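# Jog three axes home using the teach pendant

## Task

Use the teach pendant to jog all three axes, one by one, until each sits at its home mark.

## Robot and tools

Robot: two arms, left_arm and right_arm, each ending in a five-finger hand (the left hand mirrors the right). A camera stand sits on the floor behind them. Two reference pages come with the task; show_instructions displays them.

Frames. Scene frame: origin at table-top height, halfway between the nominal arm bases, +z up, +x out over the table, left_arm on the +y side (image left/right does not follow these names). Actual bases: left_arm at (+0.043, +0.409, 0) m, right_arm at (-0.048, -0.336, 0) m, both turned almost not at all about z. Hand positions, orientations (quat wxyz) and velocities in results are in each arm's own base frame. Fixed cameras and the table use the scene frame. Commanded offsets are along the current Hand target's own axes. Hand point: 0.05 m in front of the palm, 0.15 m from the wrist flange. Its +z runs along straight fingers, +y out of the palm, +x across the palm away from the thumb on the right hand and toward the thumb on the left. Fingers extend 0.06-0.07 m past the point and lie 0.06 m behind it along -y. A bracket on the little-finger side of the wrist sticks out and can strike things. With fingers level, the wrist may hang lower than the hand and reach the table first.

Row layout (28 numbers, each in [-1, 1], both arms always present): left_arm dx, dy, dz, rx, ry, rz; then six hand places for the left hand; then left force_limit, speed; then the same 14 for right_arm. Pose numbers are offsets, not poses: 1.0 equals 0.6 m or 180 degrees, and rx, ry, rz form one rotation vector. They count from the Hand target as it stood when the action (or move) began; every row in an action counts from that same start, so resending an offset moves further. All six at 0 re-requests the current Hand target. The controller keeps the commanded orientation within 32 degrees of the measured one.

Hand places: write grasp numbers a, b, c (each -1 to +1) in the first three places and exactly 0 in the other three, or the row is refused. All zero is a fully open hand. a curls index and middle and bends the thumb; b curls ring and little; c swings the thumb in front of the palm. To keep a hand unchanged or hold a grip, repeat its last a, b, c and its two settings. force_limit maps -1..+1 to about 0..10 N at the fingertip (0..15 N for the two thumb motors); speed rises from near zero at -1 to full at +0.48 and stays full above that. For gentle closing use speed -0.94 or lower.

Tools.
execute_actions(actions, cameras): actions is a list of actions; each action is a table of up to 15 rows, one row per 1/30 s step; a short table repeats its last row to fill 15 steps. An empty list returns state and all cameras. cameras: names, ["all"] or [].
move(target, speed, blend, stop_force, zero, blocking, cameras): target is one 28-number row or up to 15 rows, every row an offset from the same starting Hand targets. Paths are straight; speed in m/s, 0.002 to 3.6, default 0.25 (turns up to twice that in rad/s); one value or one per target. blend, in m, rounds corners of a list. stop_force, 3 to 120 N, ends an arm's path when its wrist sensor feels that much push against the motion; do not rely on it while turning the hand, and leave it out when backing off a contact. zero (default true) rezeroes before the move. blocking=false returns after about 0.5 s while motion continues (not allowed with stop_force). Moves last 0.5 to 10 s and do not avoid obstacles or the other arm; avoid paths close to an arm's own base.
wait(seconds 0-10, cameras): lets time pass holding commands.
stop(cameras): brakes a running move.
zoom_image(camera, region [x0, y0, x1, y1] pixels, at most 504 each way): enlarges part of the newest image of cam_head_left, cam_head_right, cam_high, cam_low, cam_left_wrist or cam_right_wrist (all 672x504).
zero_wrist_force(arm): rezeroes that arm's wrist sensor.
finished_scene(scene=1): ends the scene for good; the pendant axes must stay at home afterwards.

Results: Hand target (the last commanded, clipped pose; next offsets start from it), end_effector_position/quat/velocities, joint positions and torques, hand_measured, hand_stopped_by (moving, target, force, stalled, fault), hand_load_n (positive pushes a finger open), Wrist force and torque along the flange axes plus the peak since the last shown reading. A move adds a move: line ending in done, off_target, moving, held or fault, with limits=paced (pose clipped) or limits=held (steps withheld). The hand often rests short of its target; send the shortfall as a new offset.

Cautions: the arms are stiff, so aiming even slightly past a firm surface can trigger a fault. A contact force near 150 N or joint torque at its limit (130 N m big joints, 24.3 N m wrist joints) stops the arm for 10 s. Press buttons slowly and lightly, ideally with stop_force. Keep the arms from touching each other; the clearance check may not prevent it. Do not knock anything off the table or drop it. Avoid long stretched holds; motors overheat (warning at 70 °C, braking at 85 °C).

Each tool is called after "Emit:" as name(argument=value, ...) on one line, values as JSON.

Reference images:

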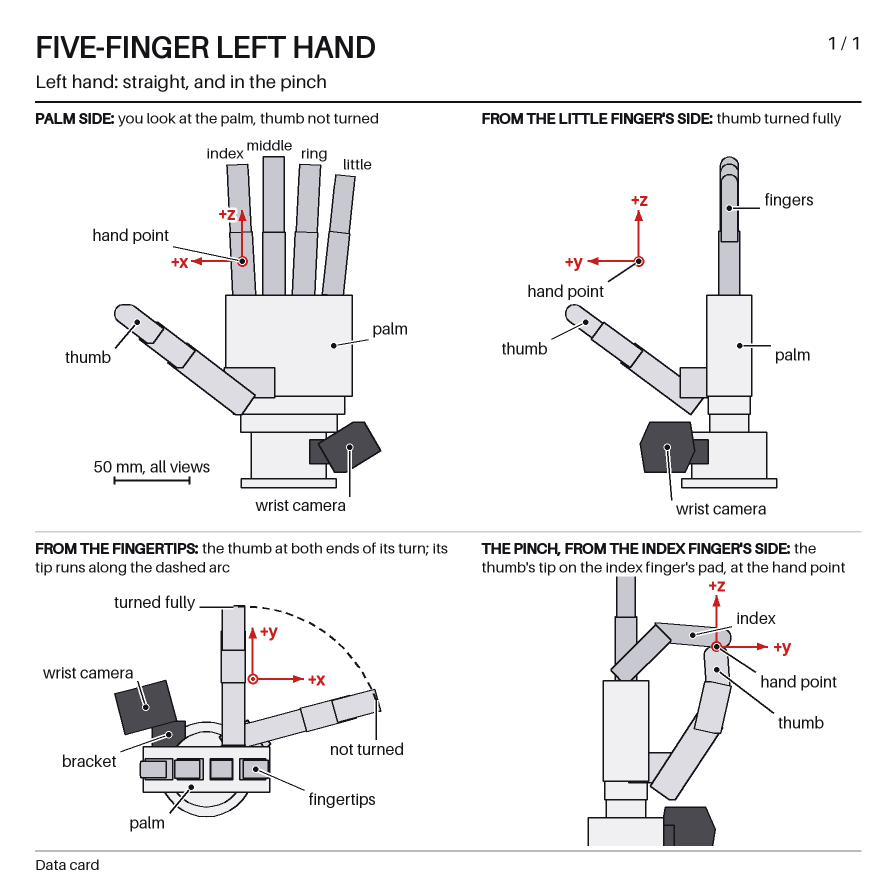

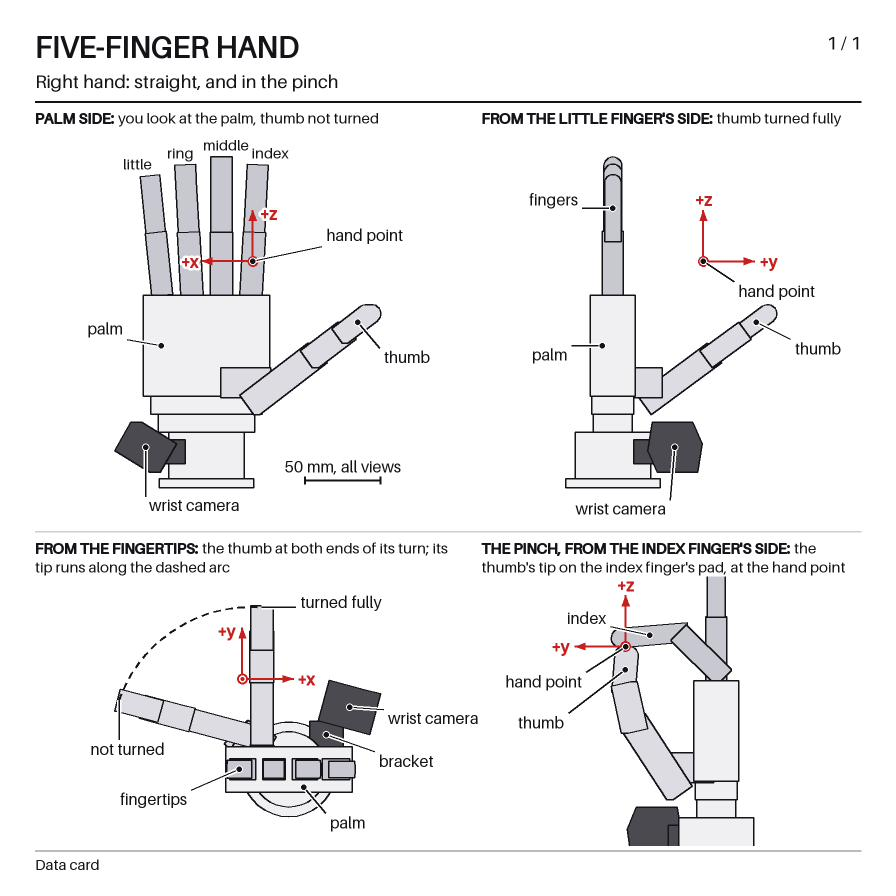

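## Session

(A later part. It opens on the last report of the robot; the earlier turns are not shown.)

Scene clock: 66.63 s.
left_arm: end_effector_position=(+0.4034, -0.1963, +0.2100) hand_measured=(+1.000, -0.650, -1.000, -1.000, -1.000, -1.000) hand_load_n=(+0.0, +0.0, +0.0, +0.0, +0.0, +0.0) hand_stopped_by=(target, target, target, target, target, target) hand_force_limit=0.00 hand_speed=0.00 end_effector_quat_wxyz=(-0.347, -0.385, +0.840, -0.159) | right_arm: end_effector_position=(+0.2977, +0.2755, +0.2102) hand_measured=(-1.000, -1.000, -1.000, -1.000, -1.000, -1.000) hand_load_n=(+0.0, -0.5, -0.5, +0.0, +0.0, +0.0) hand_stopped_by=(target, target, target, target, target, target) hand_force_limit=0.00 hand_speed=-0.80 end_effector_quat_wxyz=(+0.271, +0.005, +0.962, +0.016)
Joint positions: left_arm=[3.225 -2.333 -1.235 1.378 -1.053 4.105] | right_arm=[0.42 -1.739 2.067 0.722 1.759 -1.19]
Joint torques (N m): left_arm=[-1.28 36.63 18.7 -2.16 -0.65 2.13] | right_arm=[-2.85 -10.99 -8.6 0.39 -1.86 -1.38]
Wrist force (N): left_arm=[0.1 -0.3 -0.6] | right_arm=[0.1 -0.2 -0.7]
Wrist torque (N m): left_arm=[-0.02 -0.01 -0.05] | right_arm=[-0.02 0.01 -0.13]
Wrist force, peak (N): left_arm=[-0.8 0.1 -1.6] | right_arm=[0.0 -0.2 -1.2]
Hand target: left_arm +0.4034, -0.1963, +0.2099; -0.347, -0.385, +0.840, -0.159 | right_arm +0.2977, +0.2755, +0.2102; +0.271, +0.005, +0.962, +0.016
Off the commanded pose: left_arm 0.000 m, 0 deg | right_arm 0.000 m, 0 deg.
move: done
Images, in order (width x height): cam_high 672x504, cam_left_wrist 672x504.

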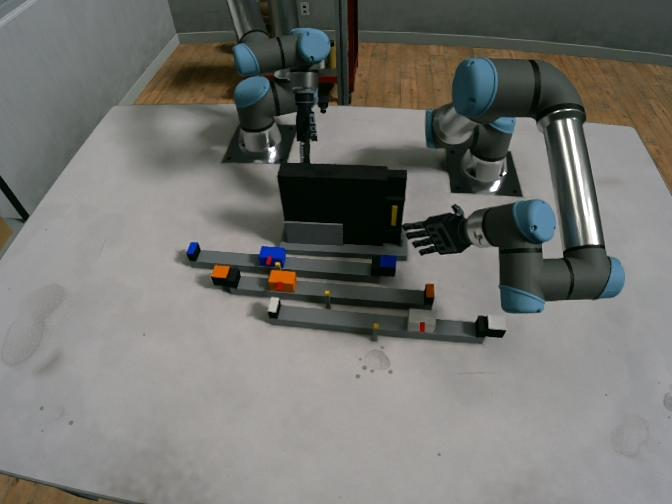

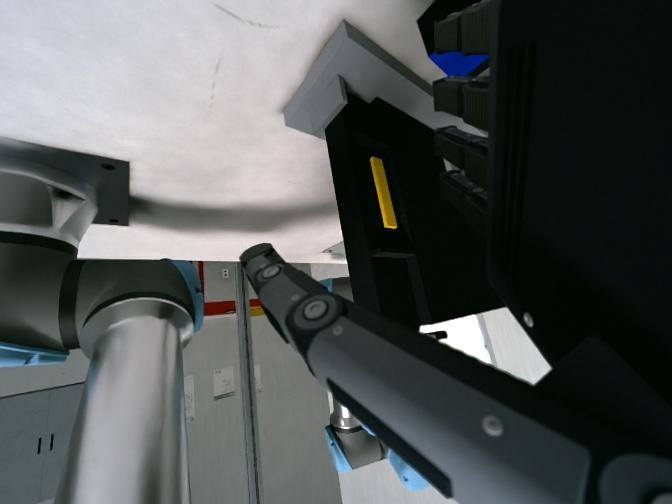

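Emit:
move(target=[0.033,0.0118,0.113,0,0,0,0,0,1,0,0,0,0,0,0,0,0,0,0,0,0,0,0,0,0,0,0,-0.8], speed=0.1, stop_force=8, cameras=["cam_left_wrist", "cam_high"])

Emit:
zoom_image(camera="cam_left_wrist", region=[340, 60, 560, 300])

Emit:
zoom_image(camera="cam_high", region=[320, 150, 480, 280])

Scene clock: 71.03 s.
left_arm: end_effector_position=(+0.3576, -0.2386, +0.1759) hand_measured=(+1.000, -0.650, -1.000, -1.000, -1.000, -1.000) hand_load_n=(-0.5, +0.0, +0.0, +0.0, +0.0, +0.0) hand_stopped_by=(target, target, target, target, target, target) hand_force_limit=0.00 hand_speed=0.00 end_effector_quat_wxyz=(-0.347, -0.385, +0.840, -0.159) | right_arm: end_effector_position=(+0.2977, +0.2755, +0.2102) hand_measured=(-1.000, -1.000, -1.000, -1.000, -1.000, -1.000) hand_load_n=(+0.0, +0.0, +0.0, +0.0, +0.0, +0.0) hand_stopped_by=(target, target, target, target, target, target) hand_force_limit=0.00 hand_speed=-0.80 end_effector_quat_wxyz=(+0.271, +0.005, +0.962, +0.016)
Joint positions: left_arm=[3.153 -2.292 -1.401 1.539 -1.012 4.035] | right_arm=[0.42 -1.739 2.067 0.722 1.759 -1.19]
Joint torques (N m): left_arm=[5.75 33.07 10.55 -1.21 -1.17 2.94] | right_arm=[-4.33 -13.05 -10.16 0.31 -1.71 -1.2]
Wrist force (N): left_arm=[0.2 -0.2 -0.4] | right_arm=[-0.1 -0.3 -0.8]
Wrist torque (N m): left_arm=[-0.02 -0.02 0.00] | right_arm=[-0.03 0.03 -0.14]
Wrist force, peak (N): left_arm=[-0.5 -0.2 -1.5] | right_arm=[0.2 -0.1 -1.1]
Hand target: left_arm +0.3576, -0.2386, +0.1759; -0.347, -0.385, +0.840, -0.159 | right_arm +0.2977, +0.2755, +0.2102; +0.271, +0.005, +0.962, +0.016
Off the commanded pose: left_arm 0.000 m, 0 deg | right_arm 0.000 m, 0 deg.
move: done
Images, in order (width x height): cam_high 672x504, cam_left_wrist 672x504.

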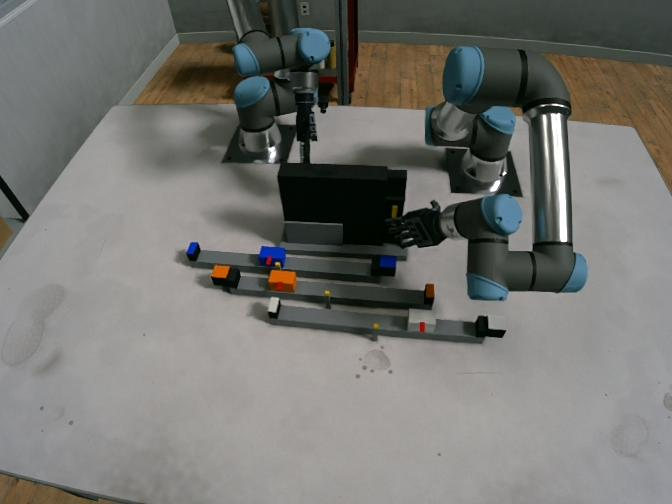

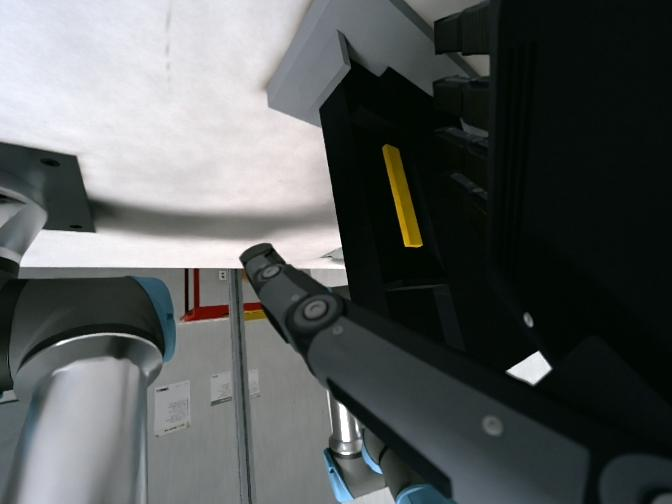

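Scaled by 2.100.

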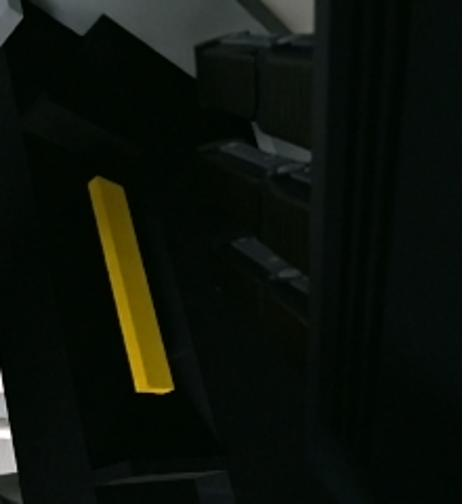

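Scaled by 3.150.

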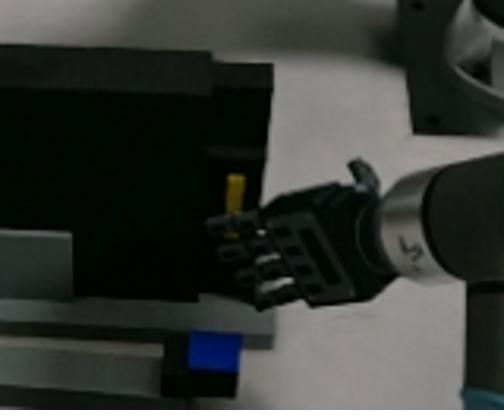

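Emit:
move(target=[-0.0217,0.0213,-0.0147,0,0,0,0,0,1,0,0,0,0,0,0,0,0,0,0,0,0,0,0,0,0,0,0,-0.8], speed=0.06, cameras=["cam_left_wrist", "cam_high", "cam_low"])

Emit:
zoom_image(camera="cam_left_wrist", region=[340, 100, 520, 280])

Emit:
zoom_image(camera="cam_low", region=[270, 150, 390, 290])

Scene clock: 73.37 s.
left_arm: end_effector_position=(+0.3579, -0.2184, +0.1729) hand_measured=(+1.000, -0.650, -1.000, -1.000, -1.000, -1.000) hand_load_n=(+0.0, +0.0, +0.0, +0.0, +0.0, +0.0) hand_stopped_by=(target, target, target, target, target, target) hand_force_limit=0.00 hand_speed=0.00 end_effector_quat_wxyz=(-0.348, -0.385, +0.840, -0.159) end_effector_velocity=(+0.000, -0.002, +0.001) end_effector_angular_velocity=(+0.000, +0.001, +0.003) | right_arm: end_effector_position=(+0.2977, +0.2755, +0.2102) hand_measured=(-1.000, -1.000, -1.000, -1.000, -1.000, -1.000) hand_load_n=(+0.0, +0.0, +0.0, +0.0, +0.0, +0.0) hand_stopped_by=(target, target, target, target, target, target) hand_force_limit=0.00 hand_speed=-0.80 end_effector_quat_wxyz=(+0.271, +0.005, +0.962, +0.016)
Joint positions: left_arm=[3.191 -2.287 -1.424 1.537 -1.034 4.073] | right_arm=[0.42 -1.739 2.067 0.722 1.759 -1.19]
Joint velocities: left_arm=[-0.004 0 0.002 0 0.003 -0.007] | right_arm=[within noise]
Joint torques (N m): left_arm=[-7.21 52.98 24.51 -3.56 2.48 -2.55] | right_arm=[-2.16 -15.3 -9.07 0.35 -1.95 -1.05]
Wrist force (N): left_arm=[-0.1 -0.1 -0.5] | right_arm=[0.0 -0.3 -0.3]
Wrist torque (N m): left_arm=[0.00 0.02 -0.03] | right_arm=[-0.06 0.02 -0.14]
Wrist force, peak (N): left_arm=[0.2 -0.2 -0.7] | right_arm=[-0.3 -0.3 -1.2]
Hand target: left_arm +0.3580, -0.2186, +0.1729; -0.347, -0.385, +0.840, -0.159 | right_arm +0.2977, +0.2755, +0.2102; +0.271, +0.005, +0.962, +0.016
Off the commanded pose: left_arm 0.000 m, 0 deg | right_arm 0.000 m, 0 deg.
move: done
Images, in order (width x height): cam_high 672x504, cam_low 672x504, cam_left_wrist 672x504.

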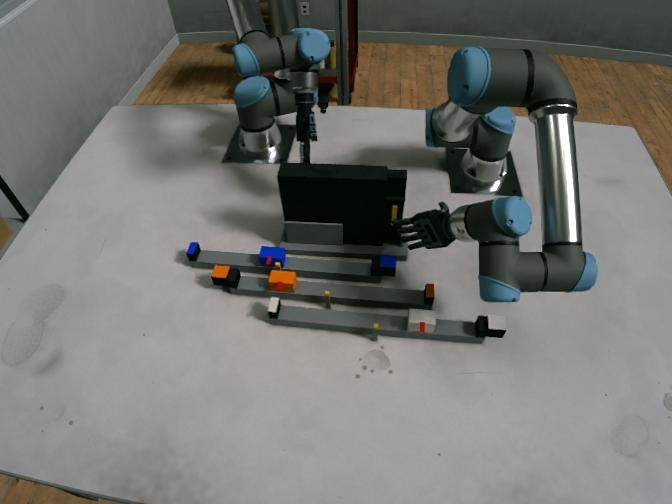

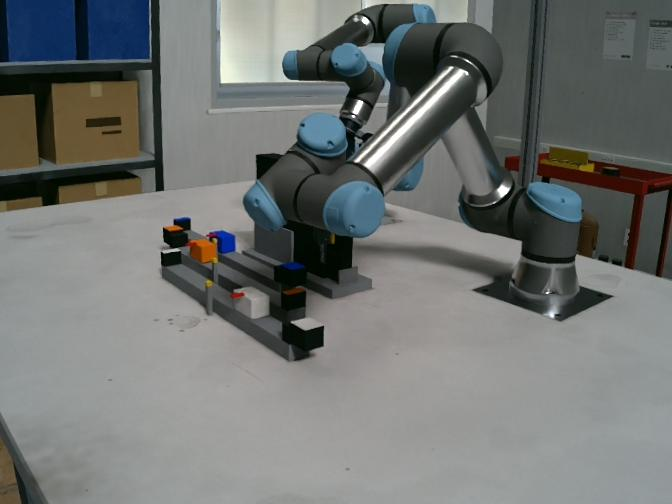

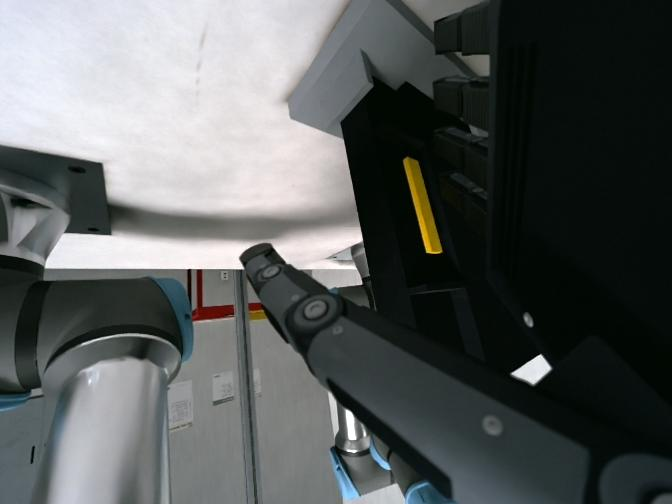

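Scaled by 2.800.

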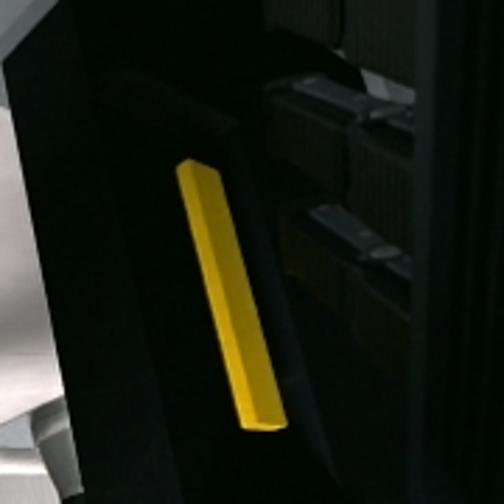

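Scaled by 3.600.

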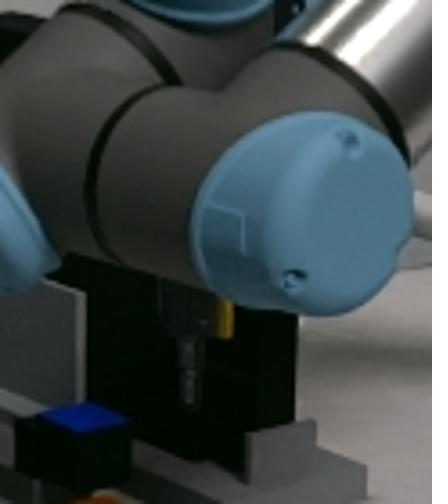

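Emit:
move(target=[0.0231,0.0379,0.023,0,0,0,0,0,1,0,0,0,0,0,0,0,0,0,0,0,0,0,0,0,0,0,0,-0.8], speed=0.015, stop_force=3, cameras=["cam_left_wrist", "cam_right_wrist"])

Emit:
zoom_image(camera="cam_left_wrist", region=[340, 100, 520, 280])

Scene clock: 76.60 s.
left_arm: end_effector_position=(+0.3405, -0.2185, +0.1730) hand_measured=(+1.000, -0.650, -1.000, -1.000, -1.000, -1.000) hand_load_n=(+0.0, +0.0, +0.0, +0.0, +0.0, +0.0) hand_stopped_by=(target, target, target, target, target, target) hand_force_limit=0.00 hand_speed=0.00 end_effector_quat_wxyz=(-0.347, -0.385, +0.840, -0.159) | right_arm: end_effector_position=(+0.2977, +0.2755, +0.2102) hand_measured=(-1.000, -1.000, -1.000, -1.000, -1.000, -1.000) hand_load_n=(+0.0, +0.0, +0.0, +0.0, +0.0, +0.0) hand_stopped_by=(target, target, target, target, target, target) hand_force_limit=0.00 hand_speed=-0.80 end_effector_quat_wxyz=(+0.271, +0.005, +0.962, +0.016)
Joint positions: left_arm=[3.192 -2.252 -1.488 1.566 -1.034 4.074] | right_arm=[0.42 -1.739 2.067 0.722 1.759 -1.19]
Joint torques (N m): left_arm=[-2.14 30.96 13.44 -3.22 1.03 0.16] | right_arm=[-2.75 -16.27 -10.13 0.34 -2.03 -1.14]
Wrist force (N): left_arm=[-1.1 -1.9 -2.2] | right_arm=[-0.2 -0.3 -1.1]
Wrist torque (N m): left_arm=[0.23 -0.14 -0.14] | right_arm=[-0.01 0.06 -0.15]
Wrist force, peak (N): left_arm=[-1.9 -2.3 -2.6] | right_arm=[-0.2 -0.3 -1.1]
Hand target: left_arm +0.3405, -0.2185, +0.1729; -0.347, -0.385, +0.840, -0.159 (not the last commanded pose) | right_arm +0.2977, +0.2755, +0.2102; +0.271, +0.005, +0.962, +0.016
Off the commanded pose: left_arm 0.013 m, 0 deg | right_arm 0.000 m, 0 deg.
move: contact (left_arm)
Images, in order (width x height): cam_left_wrist 672x504, cam_right_wrist 672x504.

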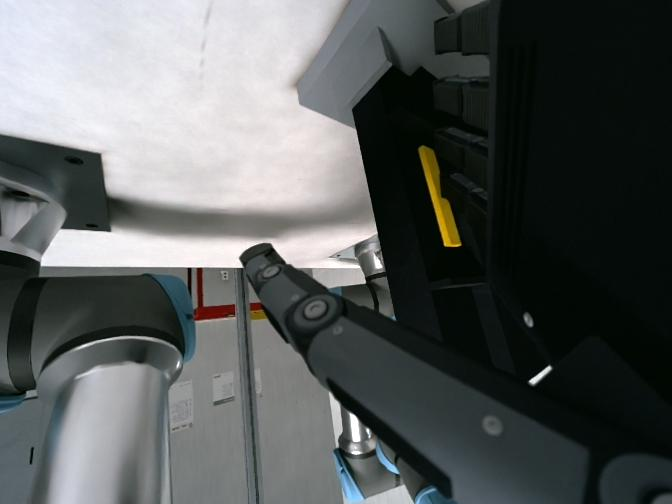

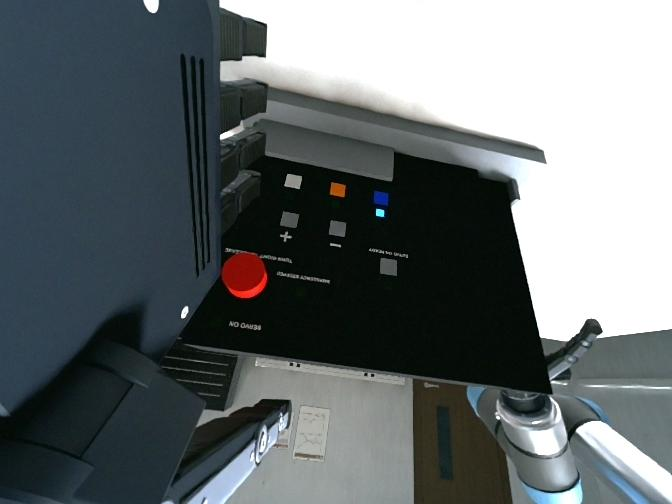

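Scaled by 2.800.

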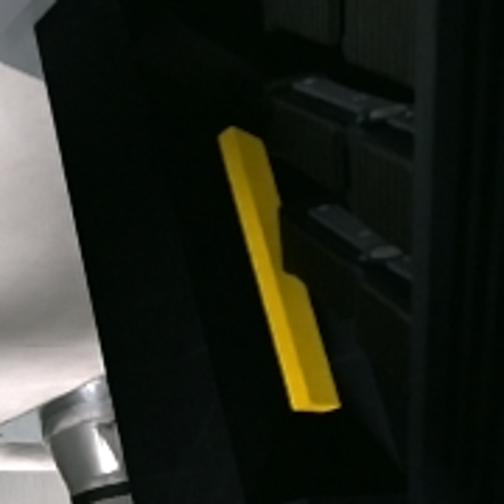

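Emit:
zoom_image(camera="cam_right_wrist", region=[215, 235, 415, 345])

Scaled by 2.520.

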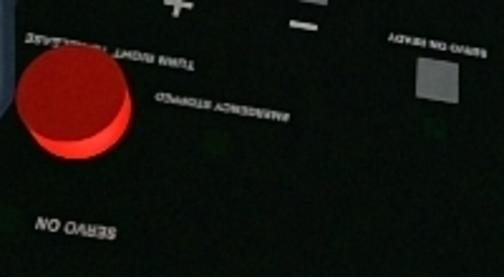

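Emit:
move(target=[-0.0046,-0.0076,-0.0046,0,0,0,0,0,1,0,0,0,0,0,-0.0495,0.1972,0.0145,0,0,0,0.1,1,1,0,0,0,0,0], speed=0.12, cameras=["cam_left_wrist", "cam_right_wrist", "cam_head_left", "cam_head_right"])

Scene clock: 80.97 s.
left_arm: end_effector_position=(+0.3465, -0.2186, +0.1729) hand_measured=(+1.000, -0.650, -1.000, -1.000, -1.000, -1.000) hand_load_n=(+0.0, +0.0, +0.0, +0.0, +0.0, +0.0) hand_stopped_by=(target, target, target, target, target, target) hand_force_limit=0.00 hand_speed=0.00 end_effector_quat_wxyz=(-0.348, -0.385, +0.840, -0.159) | right_arm: end_effector_position=(+0.3277, +0.3934, +0.2223) hand_measured=(+1.000, -0.876, -1.000, -0.700, +0.914, +0.990) hand_load_n=(+0.0, +0.0, +0.0, +0.0, +0.0, +0.0) hand_stopped_by=(target, target, target, target, target, target) hand_force_limit=0.00 hand_speed=0.00 end_effector_quat_wxyz=(+0.271, +0.005, +0.962, +0.016)
Joint positions: left_arm=[3.191 -2.264 -1.466 1.556 -1.034 4.073] | right_arm=[0.719 -1.427 1.744 0.804 1.899 -0.916]
Joint torques (N m): left_arm=[-5.83 45.15 7.15 -1.55 2.1 -2.12] | right_arm=[5.33 -21.3 -23.43 0.82 -1.9 -0.79]
Wrist force (N): left_arm=[0.0 -0.1 -0.5] | right_arm=[0.1 -0.5 -0.5]
Wrist torque (N m): left_arm=[0.00 0.01 -0.01] | right_arm=[-0.05 -0.04 -0.02]
Wrist force, peak (N): left_arm=[-1.8 -2.1 -2.2] | right_arm=[0.4 -1.5 -1.1]
Hand target: left_arm +0.3465, -0.2186, +0.1730; -0.347, -0.385, +0.840, -0.159 | right_arm +0.3277, +0.3935, +0.2223; +0.271, +0.005, +0.962, +0.016
Off the commanded pose: left_arm 0.000 m, 0 deg | right_arm 0.000 m, 0 deg.
move: done
Images, in order (width x height): cam_head_left 672x504, cam_head_right 672x504, cam_left_wrist 672x504, cam_right_wrist 672x504.

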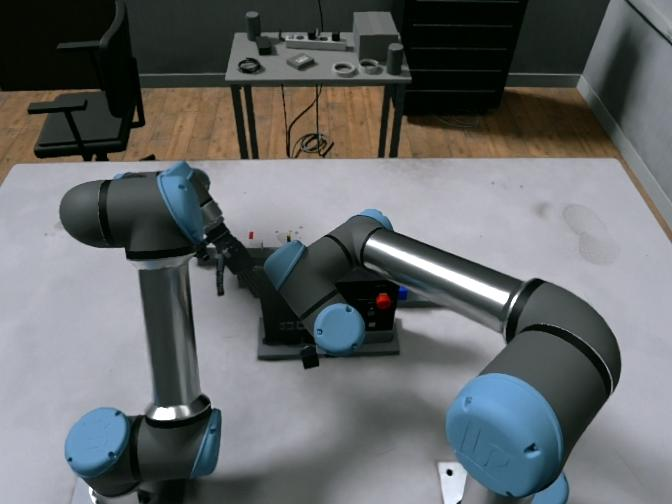

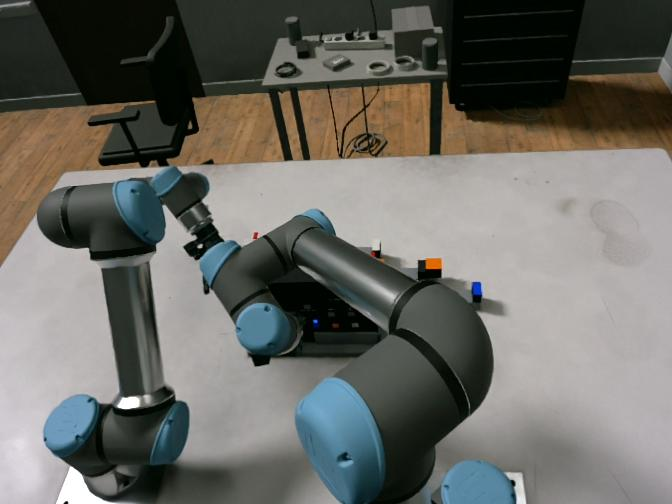

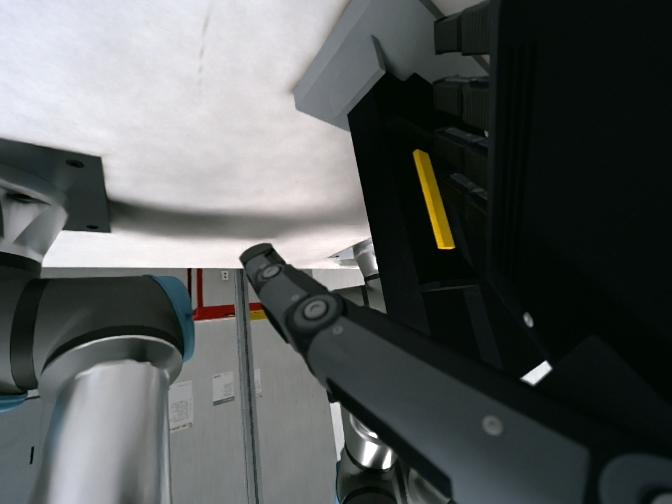

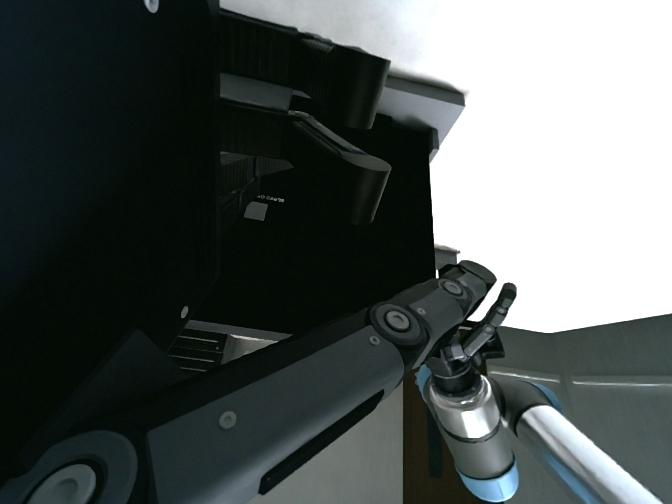

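Emit:
zoom_image(camera="cam_right_wrist", region=[200, 120, 340, 260])

Scaled by 3.600.

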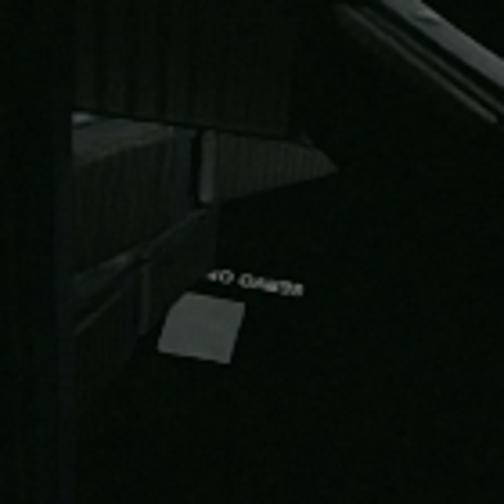

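Emit:
move(target=[0,0,0,0,0,0,0,0,1,0,0,0,0,0,-0.0055,-0.003,-0.0087,0,0,0,0.1,1,1,0,0,0,0,0], speed=0.06)

Emit:
move(target=[0,0,0,0,0,0,0,0,1,0,0,0,0,0,-0.0568,0.0001,0.0348,0,0,0,0.1,1,1,0,0,0,0,0], speed=0.02, stop_force=5, cameras=["cam_right_wrist"])

Emit:
zoom_image(camera="cam_right_wrist", region=[190, 120, 340, 270])

Scene clock: 83.40 s.
left_arm: end_effector_position=(+0.3465, -0.2186, +0.1730) hand_measured=(+1.000, -0.650, -1.000, -1.000, -1.000, -1.000) hand_load_n=(+0.0, +0.0, +0.0, +0.0, +0.0, +0.0) hand_stopped_by=(target, target, target, target, target, target) hand_force_limit=0.00 hand_speed=0.00 end_effector_quat_wxyz=(-0.347, -0.385, +0.840, -0.159) | right_arm: end_effector_position=(+0.3278, +0.3914, +0.2286) hand_measured=(+1.000, -0.876, -1.000, -0.700, +0.914, +0.990) hand_load_n=(+0.0, +0.0, +0.0, +0.5, +0.0, +0.0) hand_stopped_by=(target, target, target, target, target, target) hand_force_limit=0.00 hand_speed=0.00 end_effector_quat_wxyz=(+0.271, +0.005, +0.962, +0.016)
Joint positions: left_arm=[3.191 -2.264 -1.466 1.556 -1.034 4.073] | right_arm=[0.715 -1.436 1.738 0.818 1.897 -0.921]
Joint torques (N m): left_arm=[-1.67 56.95 5.94 -1.06 1.32 -1.25] | right_arm=[0.95 -20.25 -17.7 0.34 -1.55 -0.71]
Wrist force (N): left_arm=[0.0 -0.1 -0.4] | right_arm=[-0.1 -0.2 -0.8]
Wrist torque (N m): left_arm=[0.00 0.01 0.00] | right_arm=[0.02 0.00 -0.02]
Wrist force, peak (N): left_arm=[0.0 -0.2 -0.7] | right_arm=[-0.3 -0.2 -1.0]
Hand target: left_arm +0.3465, -0.2186, +0.1730; -0.347, -0.385, +0.840, -0.159 | right_arm +0.3278, +0.3915, +0.2284; +0.271, +0.005, +0.962, +0.016
Off the commanded pose: left_arm 0.000 m, 0 deg | right_arm 0.000 m, 0 deg.
move: done

Scene clock: 86.07 s.
left_arm: end_effector_position=(+0.3465, -0.2186, +0.1729) hand_measured=(+1.000, -0.650, -1.000, -1.000, -1.000, -1.000) hand_load_n=(+0.0, +0.0, +0.0, +0.0, +0.0, +0.0) hand_stopped_by=(target, target, target, target, target, target) hand_force_limit=0.00 hand_speed=0.00 end_effector_quat_wxyz=(-0.347, -0.385, +0.840, -0.159) | right_arm: end_effector_position=(+0.3641, +0.3915, +0.2284) hand_measured=(+1.000, -0.876, -1.000, -0.700, +0.914, +0.990) hand_load_n=(-0.5, +0.0, -1.0, +0.0, +0.0, +0.0) hand_stopped_by=(target, target, target, target, target, target) hand_force_limit=0.00 hand_speed=0.00 end_effector_quat_wxyz=(+0.271, +0.005, +0.962, +0.016)
Joint positions: left_arm=[3.191 -2.264 -1.466 1.556 -1.034 4.073] | right_arm=[0.65 -1.395 1.685 0.811 1.868 -0.982]
Joint torques (N m): left_arm=[0.79 56.62 4.96 -2.31 0.25 0.23] | right_arm=[-3.15 -35.44 -9.41 1.31 3.01 0.58]
Wrist force (N): left_arm=[-0.4 -1.3 -1.3] | right_arm=[3.2 0.3 -4.7]
Wrist torque (N m): left_arm=[0.13 -0.05 -0.04] | right_arm=[0.18 0.18 0.03]
Wrist force, peak (N): left_arm=[-0.5 -1.3 -1.6] | right_arm=[9.0 0.6 -11.2]
Hand target: left_arm +0.3465, -0.2186, +0.1730; -0.347, -0.385, +0.840, -0.159 | right_arm +0.3641, +0.3915, +0.2284; +0.271, +0.005, +0.962, +0.016 (not the last commanded pose)
Off the commanded pose: left_arm 0.000 m, 0 deg | right_arm 0.004 m, 0 deg.
move: contact (right_arm)
Images, in order (width x height): cam_right_wrist 672x504.

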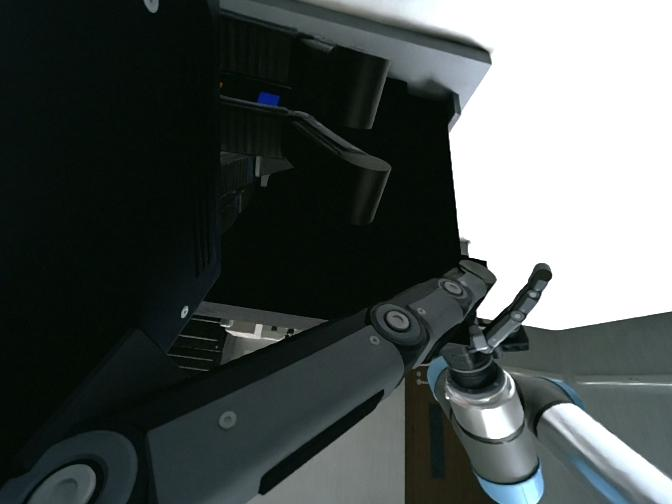

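Scaled by 3.360.

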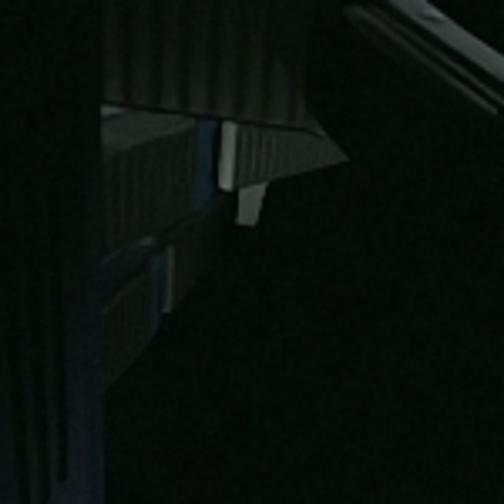

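Emit:
move(target=[0,0,0,0,0,0,0,0,1,0,0,0,0,0,0.0568,-0.0001,-0.0348,0,0,0,0.1,1,1,0,0,0,0,0], speed=0.06, cameras=["cam_right_wrist", "cam_left_wrist", "cam_head_left", "cam_head_right"])

Emit:
zoom_image(camera="cam_right_wrist", region=[190, 120, 340, 270])

Emit:
zoom_image(camera="cam_head_left", region=[240, 250, 420, 370])

Emit:
zoom_image(camera="cam_head_right", region=[220, 250, 400, 370])

Scene clock: 88.03 s.
left_arm: end_effector_position=(+0.3465, -0.2186, +0.1730) hand_measured=(+1.000, -0.650, -1.000, -1.000, -1.000, -1.000) hand_load_n=(+0.0, +0.0, +0.0, +0.0, +0.0, +0.0) hand_stopped_by=(target, target, target, target, target, target) hand_force_limit=0.00 hand_speed=0.00 end_effector_quat_wxyz=(-0.347, -0.385, +0.840, -0.159) | right_arm: end_effector_position=(+0.3241, +0.3913, +0.2285) hand_measured=(+1.000, -0.876, -1.000, -0.700, +0.914, +0.990) hand_load_n=(+0.0, +0.0, +0.0, +0.0, +0.0, +0.0) hand_stopped_by=(target, target, target, target, target, target) hand_force_limit=0.00 hand_speed=0.00 end_effector_quat_wxyz=(+0.271, +0.005, +0.962, +0.016) end_effector_velocity=(+0.002, +0.001, +0.000) end_effector_angular_velocity=(+0.001, +0.001, +0.003)
Joint positions: left_arm=[3.191 -2.264 -1.466 1.556 -1.034 4.073] | right_arm=[0.722 -1.44 1.743 0.819 1.9 -0.914]
Joint velocities: left_arm=[within noise] | right_arm=[-0.003 0.002 -0.003 -0.001 -0.004 -0.005]
Joint torques (N m): left_arm=[1.65 56.11 6.12 -3.68 -0.27 0.94] | right_arm=[-4.85 -14.37 -26.88 0.44 -1.79 -1.83]
Wrist force (N): left_arm=[0.0 -0.1 -0.3] | right_arm=[-0.1 -0.2 -0.5]
Wrist torque (N m): left_arm=[0.00 0.02 0.00] | right_arm=[0.00 -0.02 -0.01]
Wrist force, peak (N): left_arm=[-0.8 -1.3 -1.4] | right_arm=[2.9 0.5 -4.8]
Hand target: left_arm +0.3465, -0.2186, +0.1730; -0.347, -0.385, +0.840, -0.159 | right_arm +0.3242, +0.3914, +0.2284; +0.271, +0.005, +0.962, +0.016
Off the commanded pose: left_arm 0.000 m, 0 deg | right_arm 0.000 m, 0 deg.
move: done
Images, in order (width x height): cam_head_left 672x504, cam_head_right 672x504, cam_left_wrist 672x504, cam_right_wrist 672x504.

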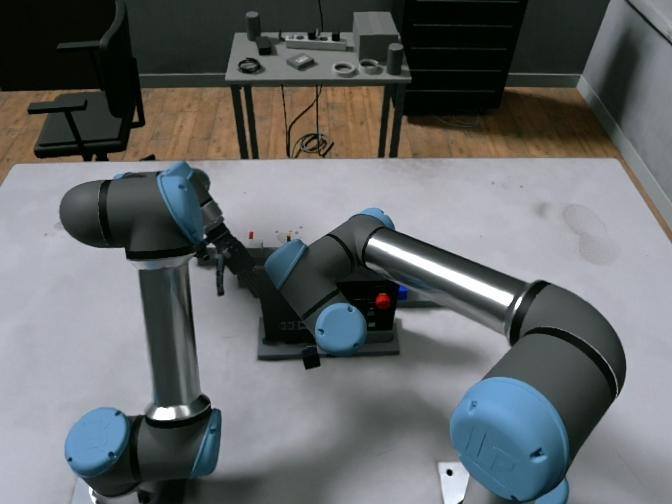

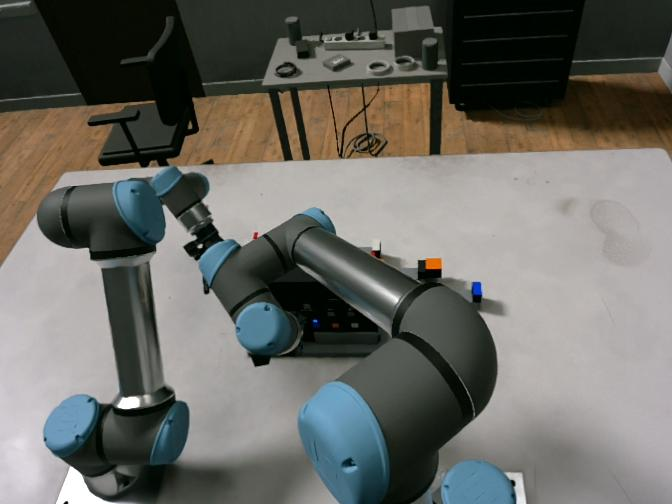

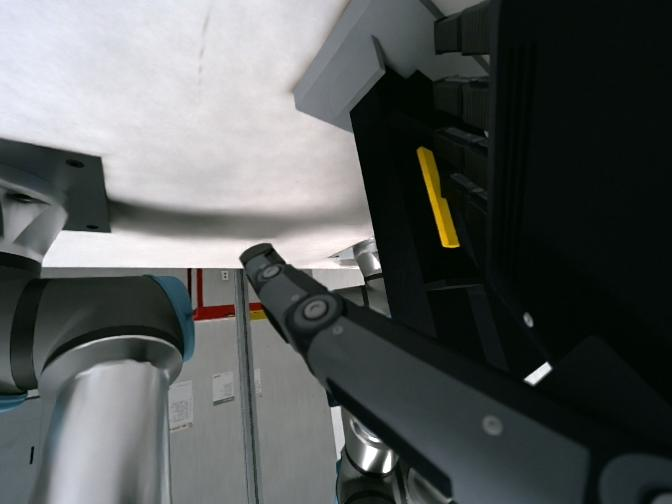

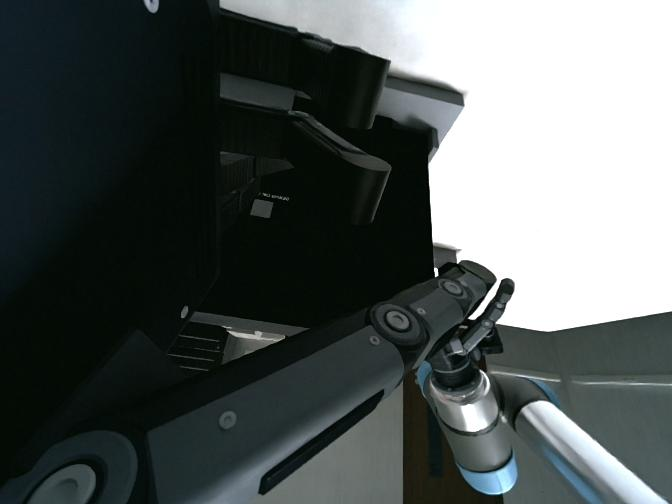

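Scaled by 3.360.

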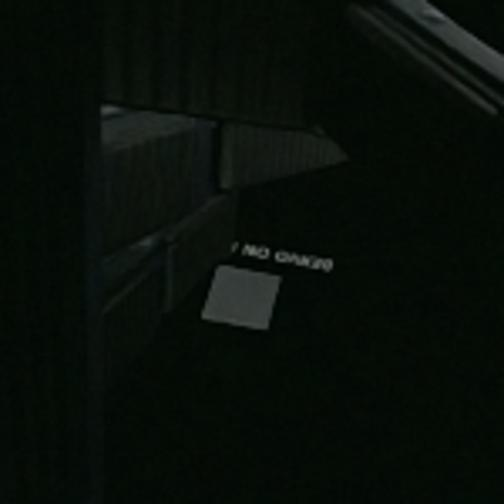

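Scaled by 2.800.

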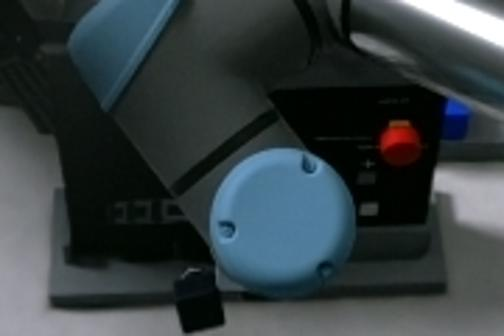

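Scaled by 2.800.

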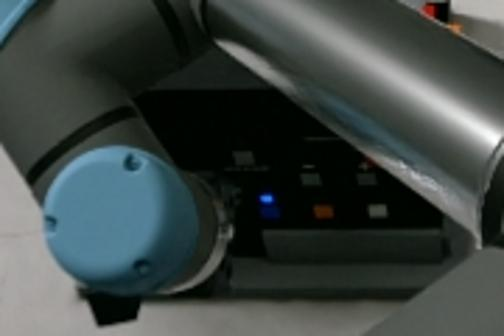

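Emit:
wait(seconds=0.2, cameras=["cam_head_left"])

Emit:
zoom_image(camera="cam_head_left", region=[320, 270, 420, 350])

Emit:
wait(seconds=0.3, cameras=["cam_head_left"])

Emit:
zoom_image(camera="cam_head_left", region=[320, 270, 420, 350])

Scene clock: 90.30 s.
left_arm: end_effector_position=(+0.3465, -0.2186, +0.1730) hand_measured=(+1.000, -0.650, -1.000, -1.000, -1.000, -1.000) hand_load_n=(+0.0, +0.0, +0.0, +0.0, +0.0, +0.0) hand_stopped_by=(target, target, target, target, target, target) hand_force_limit=0.00 hand_speed=0.00 end_effector_quat_wxyz=(-0.347, -0.385, +0.840, -0.159) | right_arm: end_effector_position=(+0.3242, +0.3914, +0.2284) hand_measured=(+1.000, -0.876, -1.000, -0.700, +0.914, +0.990) hand_load_n=(+0.0, +0.0, +0.0, +0.0, +0.0, +0.0) hand_stopped_by=(target, target, target, target, target, target) hand_force_limit=0.00 hand_speed=0.00 end_effector_quat_wxyz=(+0.271, +0.005, +0.962, +0.016)
Joint positions: left_arm=[3.191 -2.264 -1.466 1.556 -1.034 4.073] | right_arm=[0.722 -1.44 1.743 0.819 1.9 -0.914]
Joint torques (N m): left_arm=[1.09 55.41 5.46 -3.73 -0.28 2.02] | right_arm=[4.09 -14.95 -25.43 0.68 -1.81 1.73]
Wrist force (N): left_arm=[0.0 0.0 -0.6] | right_arm=[-0.3 -0.3 -0.5]
Wrist torque (N m): left_arm=[0.02 0.01 -0.01] | right_arm=[-0.02 0.01 -0.03]
Wrist force, peak (N): left_arm=[0.2 0.1 -0.7] | right_arm=[-0.1 -0.5 -1.0]
Hand target: left_arm +0.3465, -0.2186, +0.1730; -0.347, -0.385, +0.840, -0.159 | right_arm +0.3242, +0.3914, +0.2284; +0.271, +0.005, +0.962, +0.016
Off the commanded pose: left_arm 0.000 m, 0 deg | right_arm 0.000 m, 0 deg.
wait: 0.20 s; at rest from the start
Images, in order (width x height): cam_head_left 672x504.

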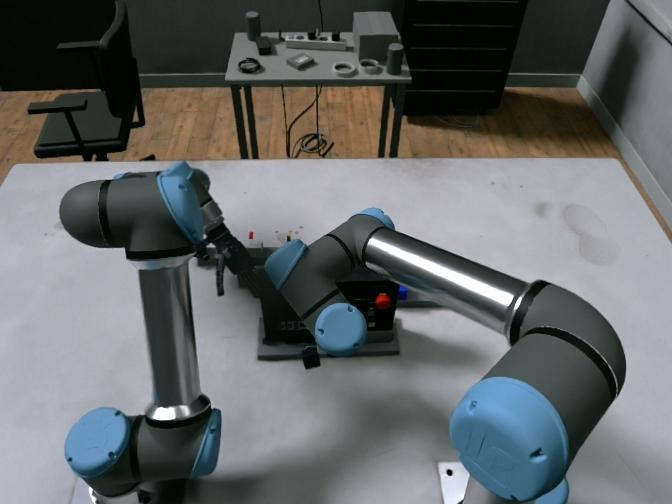

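Scaled by 5.040.

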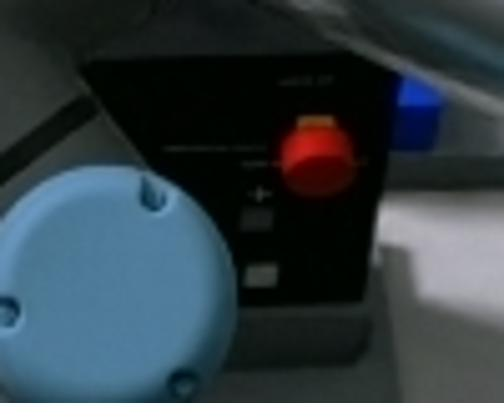

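Scene clock: 90.60 s.
left_arm: end_effector_position=(+0.3465, -0.2186, +0.1730) hand_measured=(+1.000, -0.650, -1.000, -1.000, -1.000, -1.000) hand_load_n=(+0.0, +0.0, -0.5, +0.0, +0.5, +0.0) hand_stopped_by=(target, target, target, target, target, target) hand_force_limit=0.00 hand_speed=0.00 end_effector_quat_wxyz=(-0.347, -0.385, +0.840, -0.159) | right_arm: end_effector_position=(+0.3242, +0.3914, +0.2284) hand_measured=(+1.000, -0.876, -1.000, -0.700, +0.914, +0.990) hand_load_n=(+0.0, +0.0, +0.0, +0.0, +0.0, +0.0) hand_stopped_by=(target, target, target, target, target, target) hand_force_limit=0.00 hand_speed=0.00 end_effector_quat_wxyz=(+0.271, +0.005, +0.962, +0.016)
Joint positions: left_arm=[3.191 -2.264 -1.466 1.556 -1.034 4.073] | right_arm=[0.722 -1.44 1.743 0.819 1.9 -0.914]
Joint torques (N m): left_arm=[2.02 55.95 5.67 -3.66 -0.22 1.99] | right_arm=[5.34 -13.55 -26.69 0.47 -1.6 1.61]
Wrist force (N): left_arm=[0.0 -0.1 -0.5] | right_arm=[-0.2 -0.1 -0.5]
Wrist torque (N m): left_arm=[0.01 0.01 -0.01] | right_arm=[0.01 0.01 -0.01]
Wrist force, peak (N): left_arm=[0.0 -0.2 -0.7] | right_arm=[-0.1 -0.4 -0.8]
Hand target: left_arm +0.3465, -0.2186, +0.1730; -0.347, -0.385, +0.840, -0.159 | right_arm +0.3242, +0.3914, +0.2284; +0.271, +0.005, +0.962, +0.016
Off the commanded pose: left_arm 0.000 m, 0 deg | right_arm 0.000 m, 0 deg.
wait: 0.30 s; at rest by 0.17 s
Images, in order (width x height): cam_head_left 672x504.

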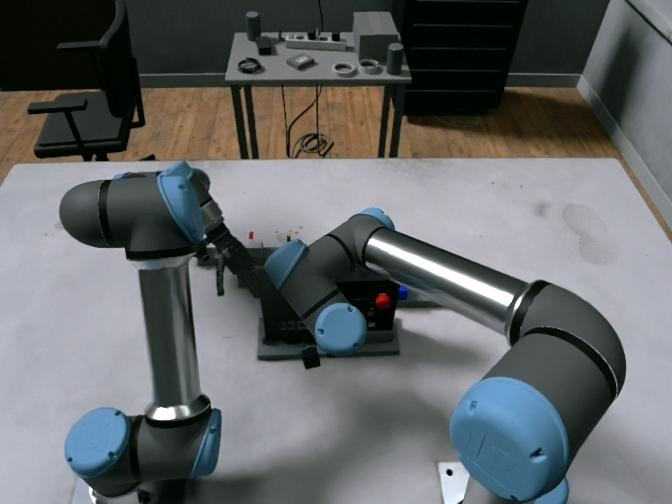

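Scaled by 5.040.

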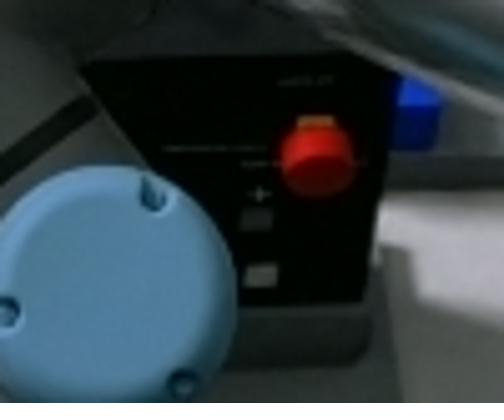

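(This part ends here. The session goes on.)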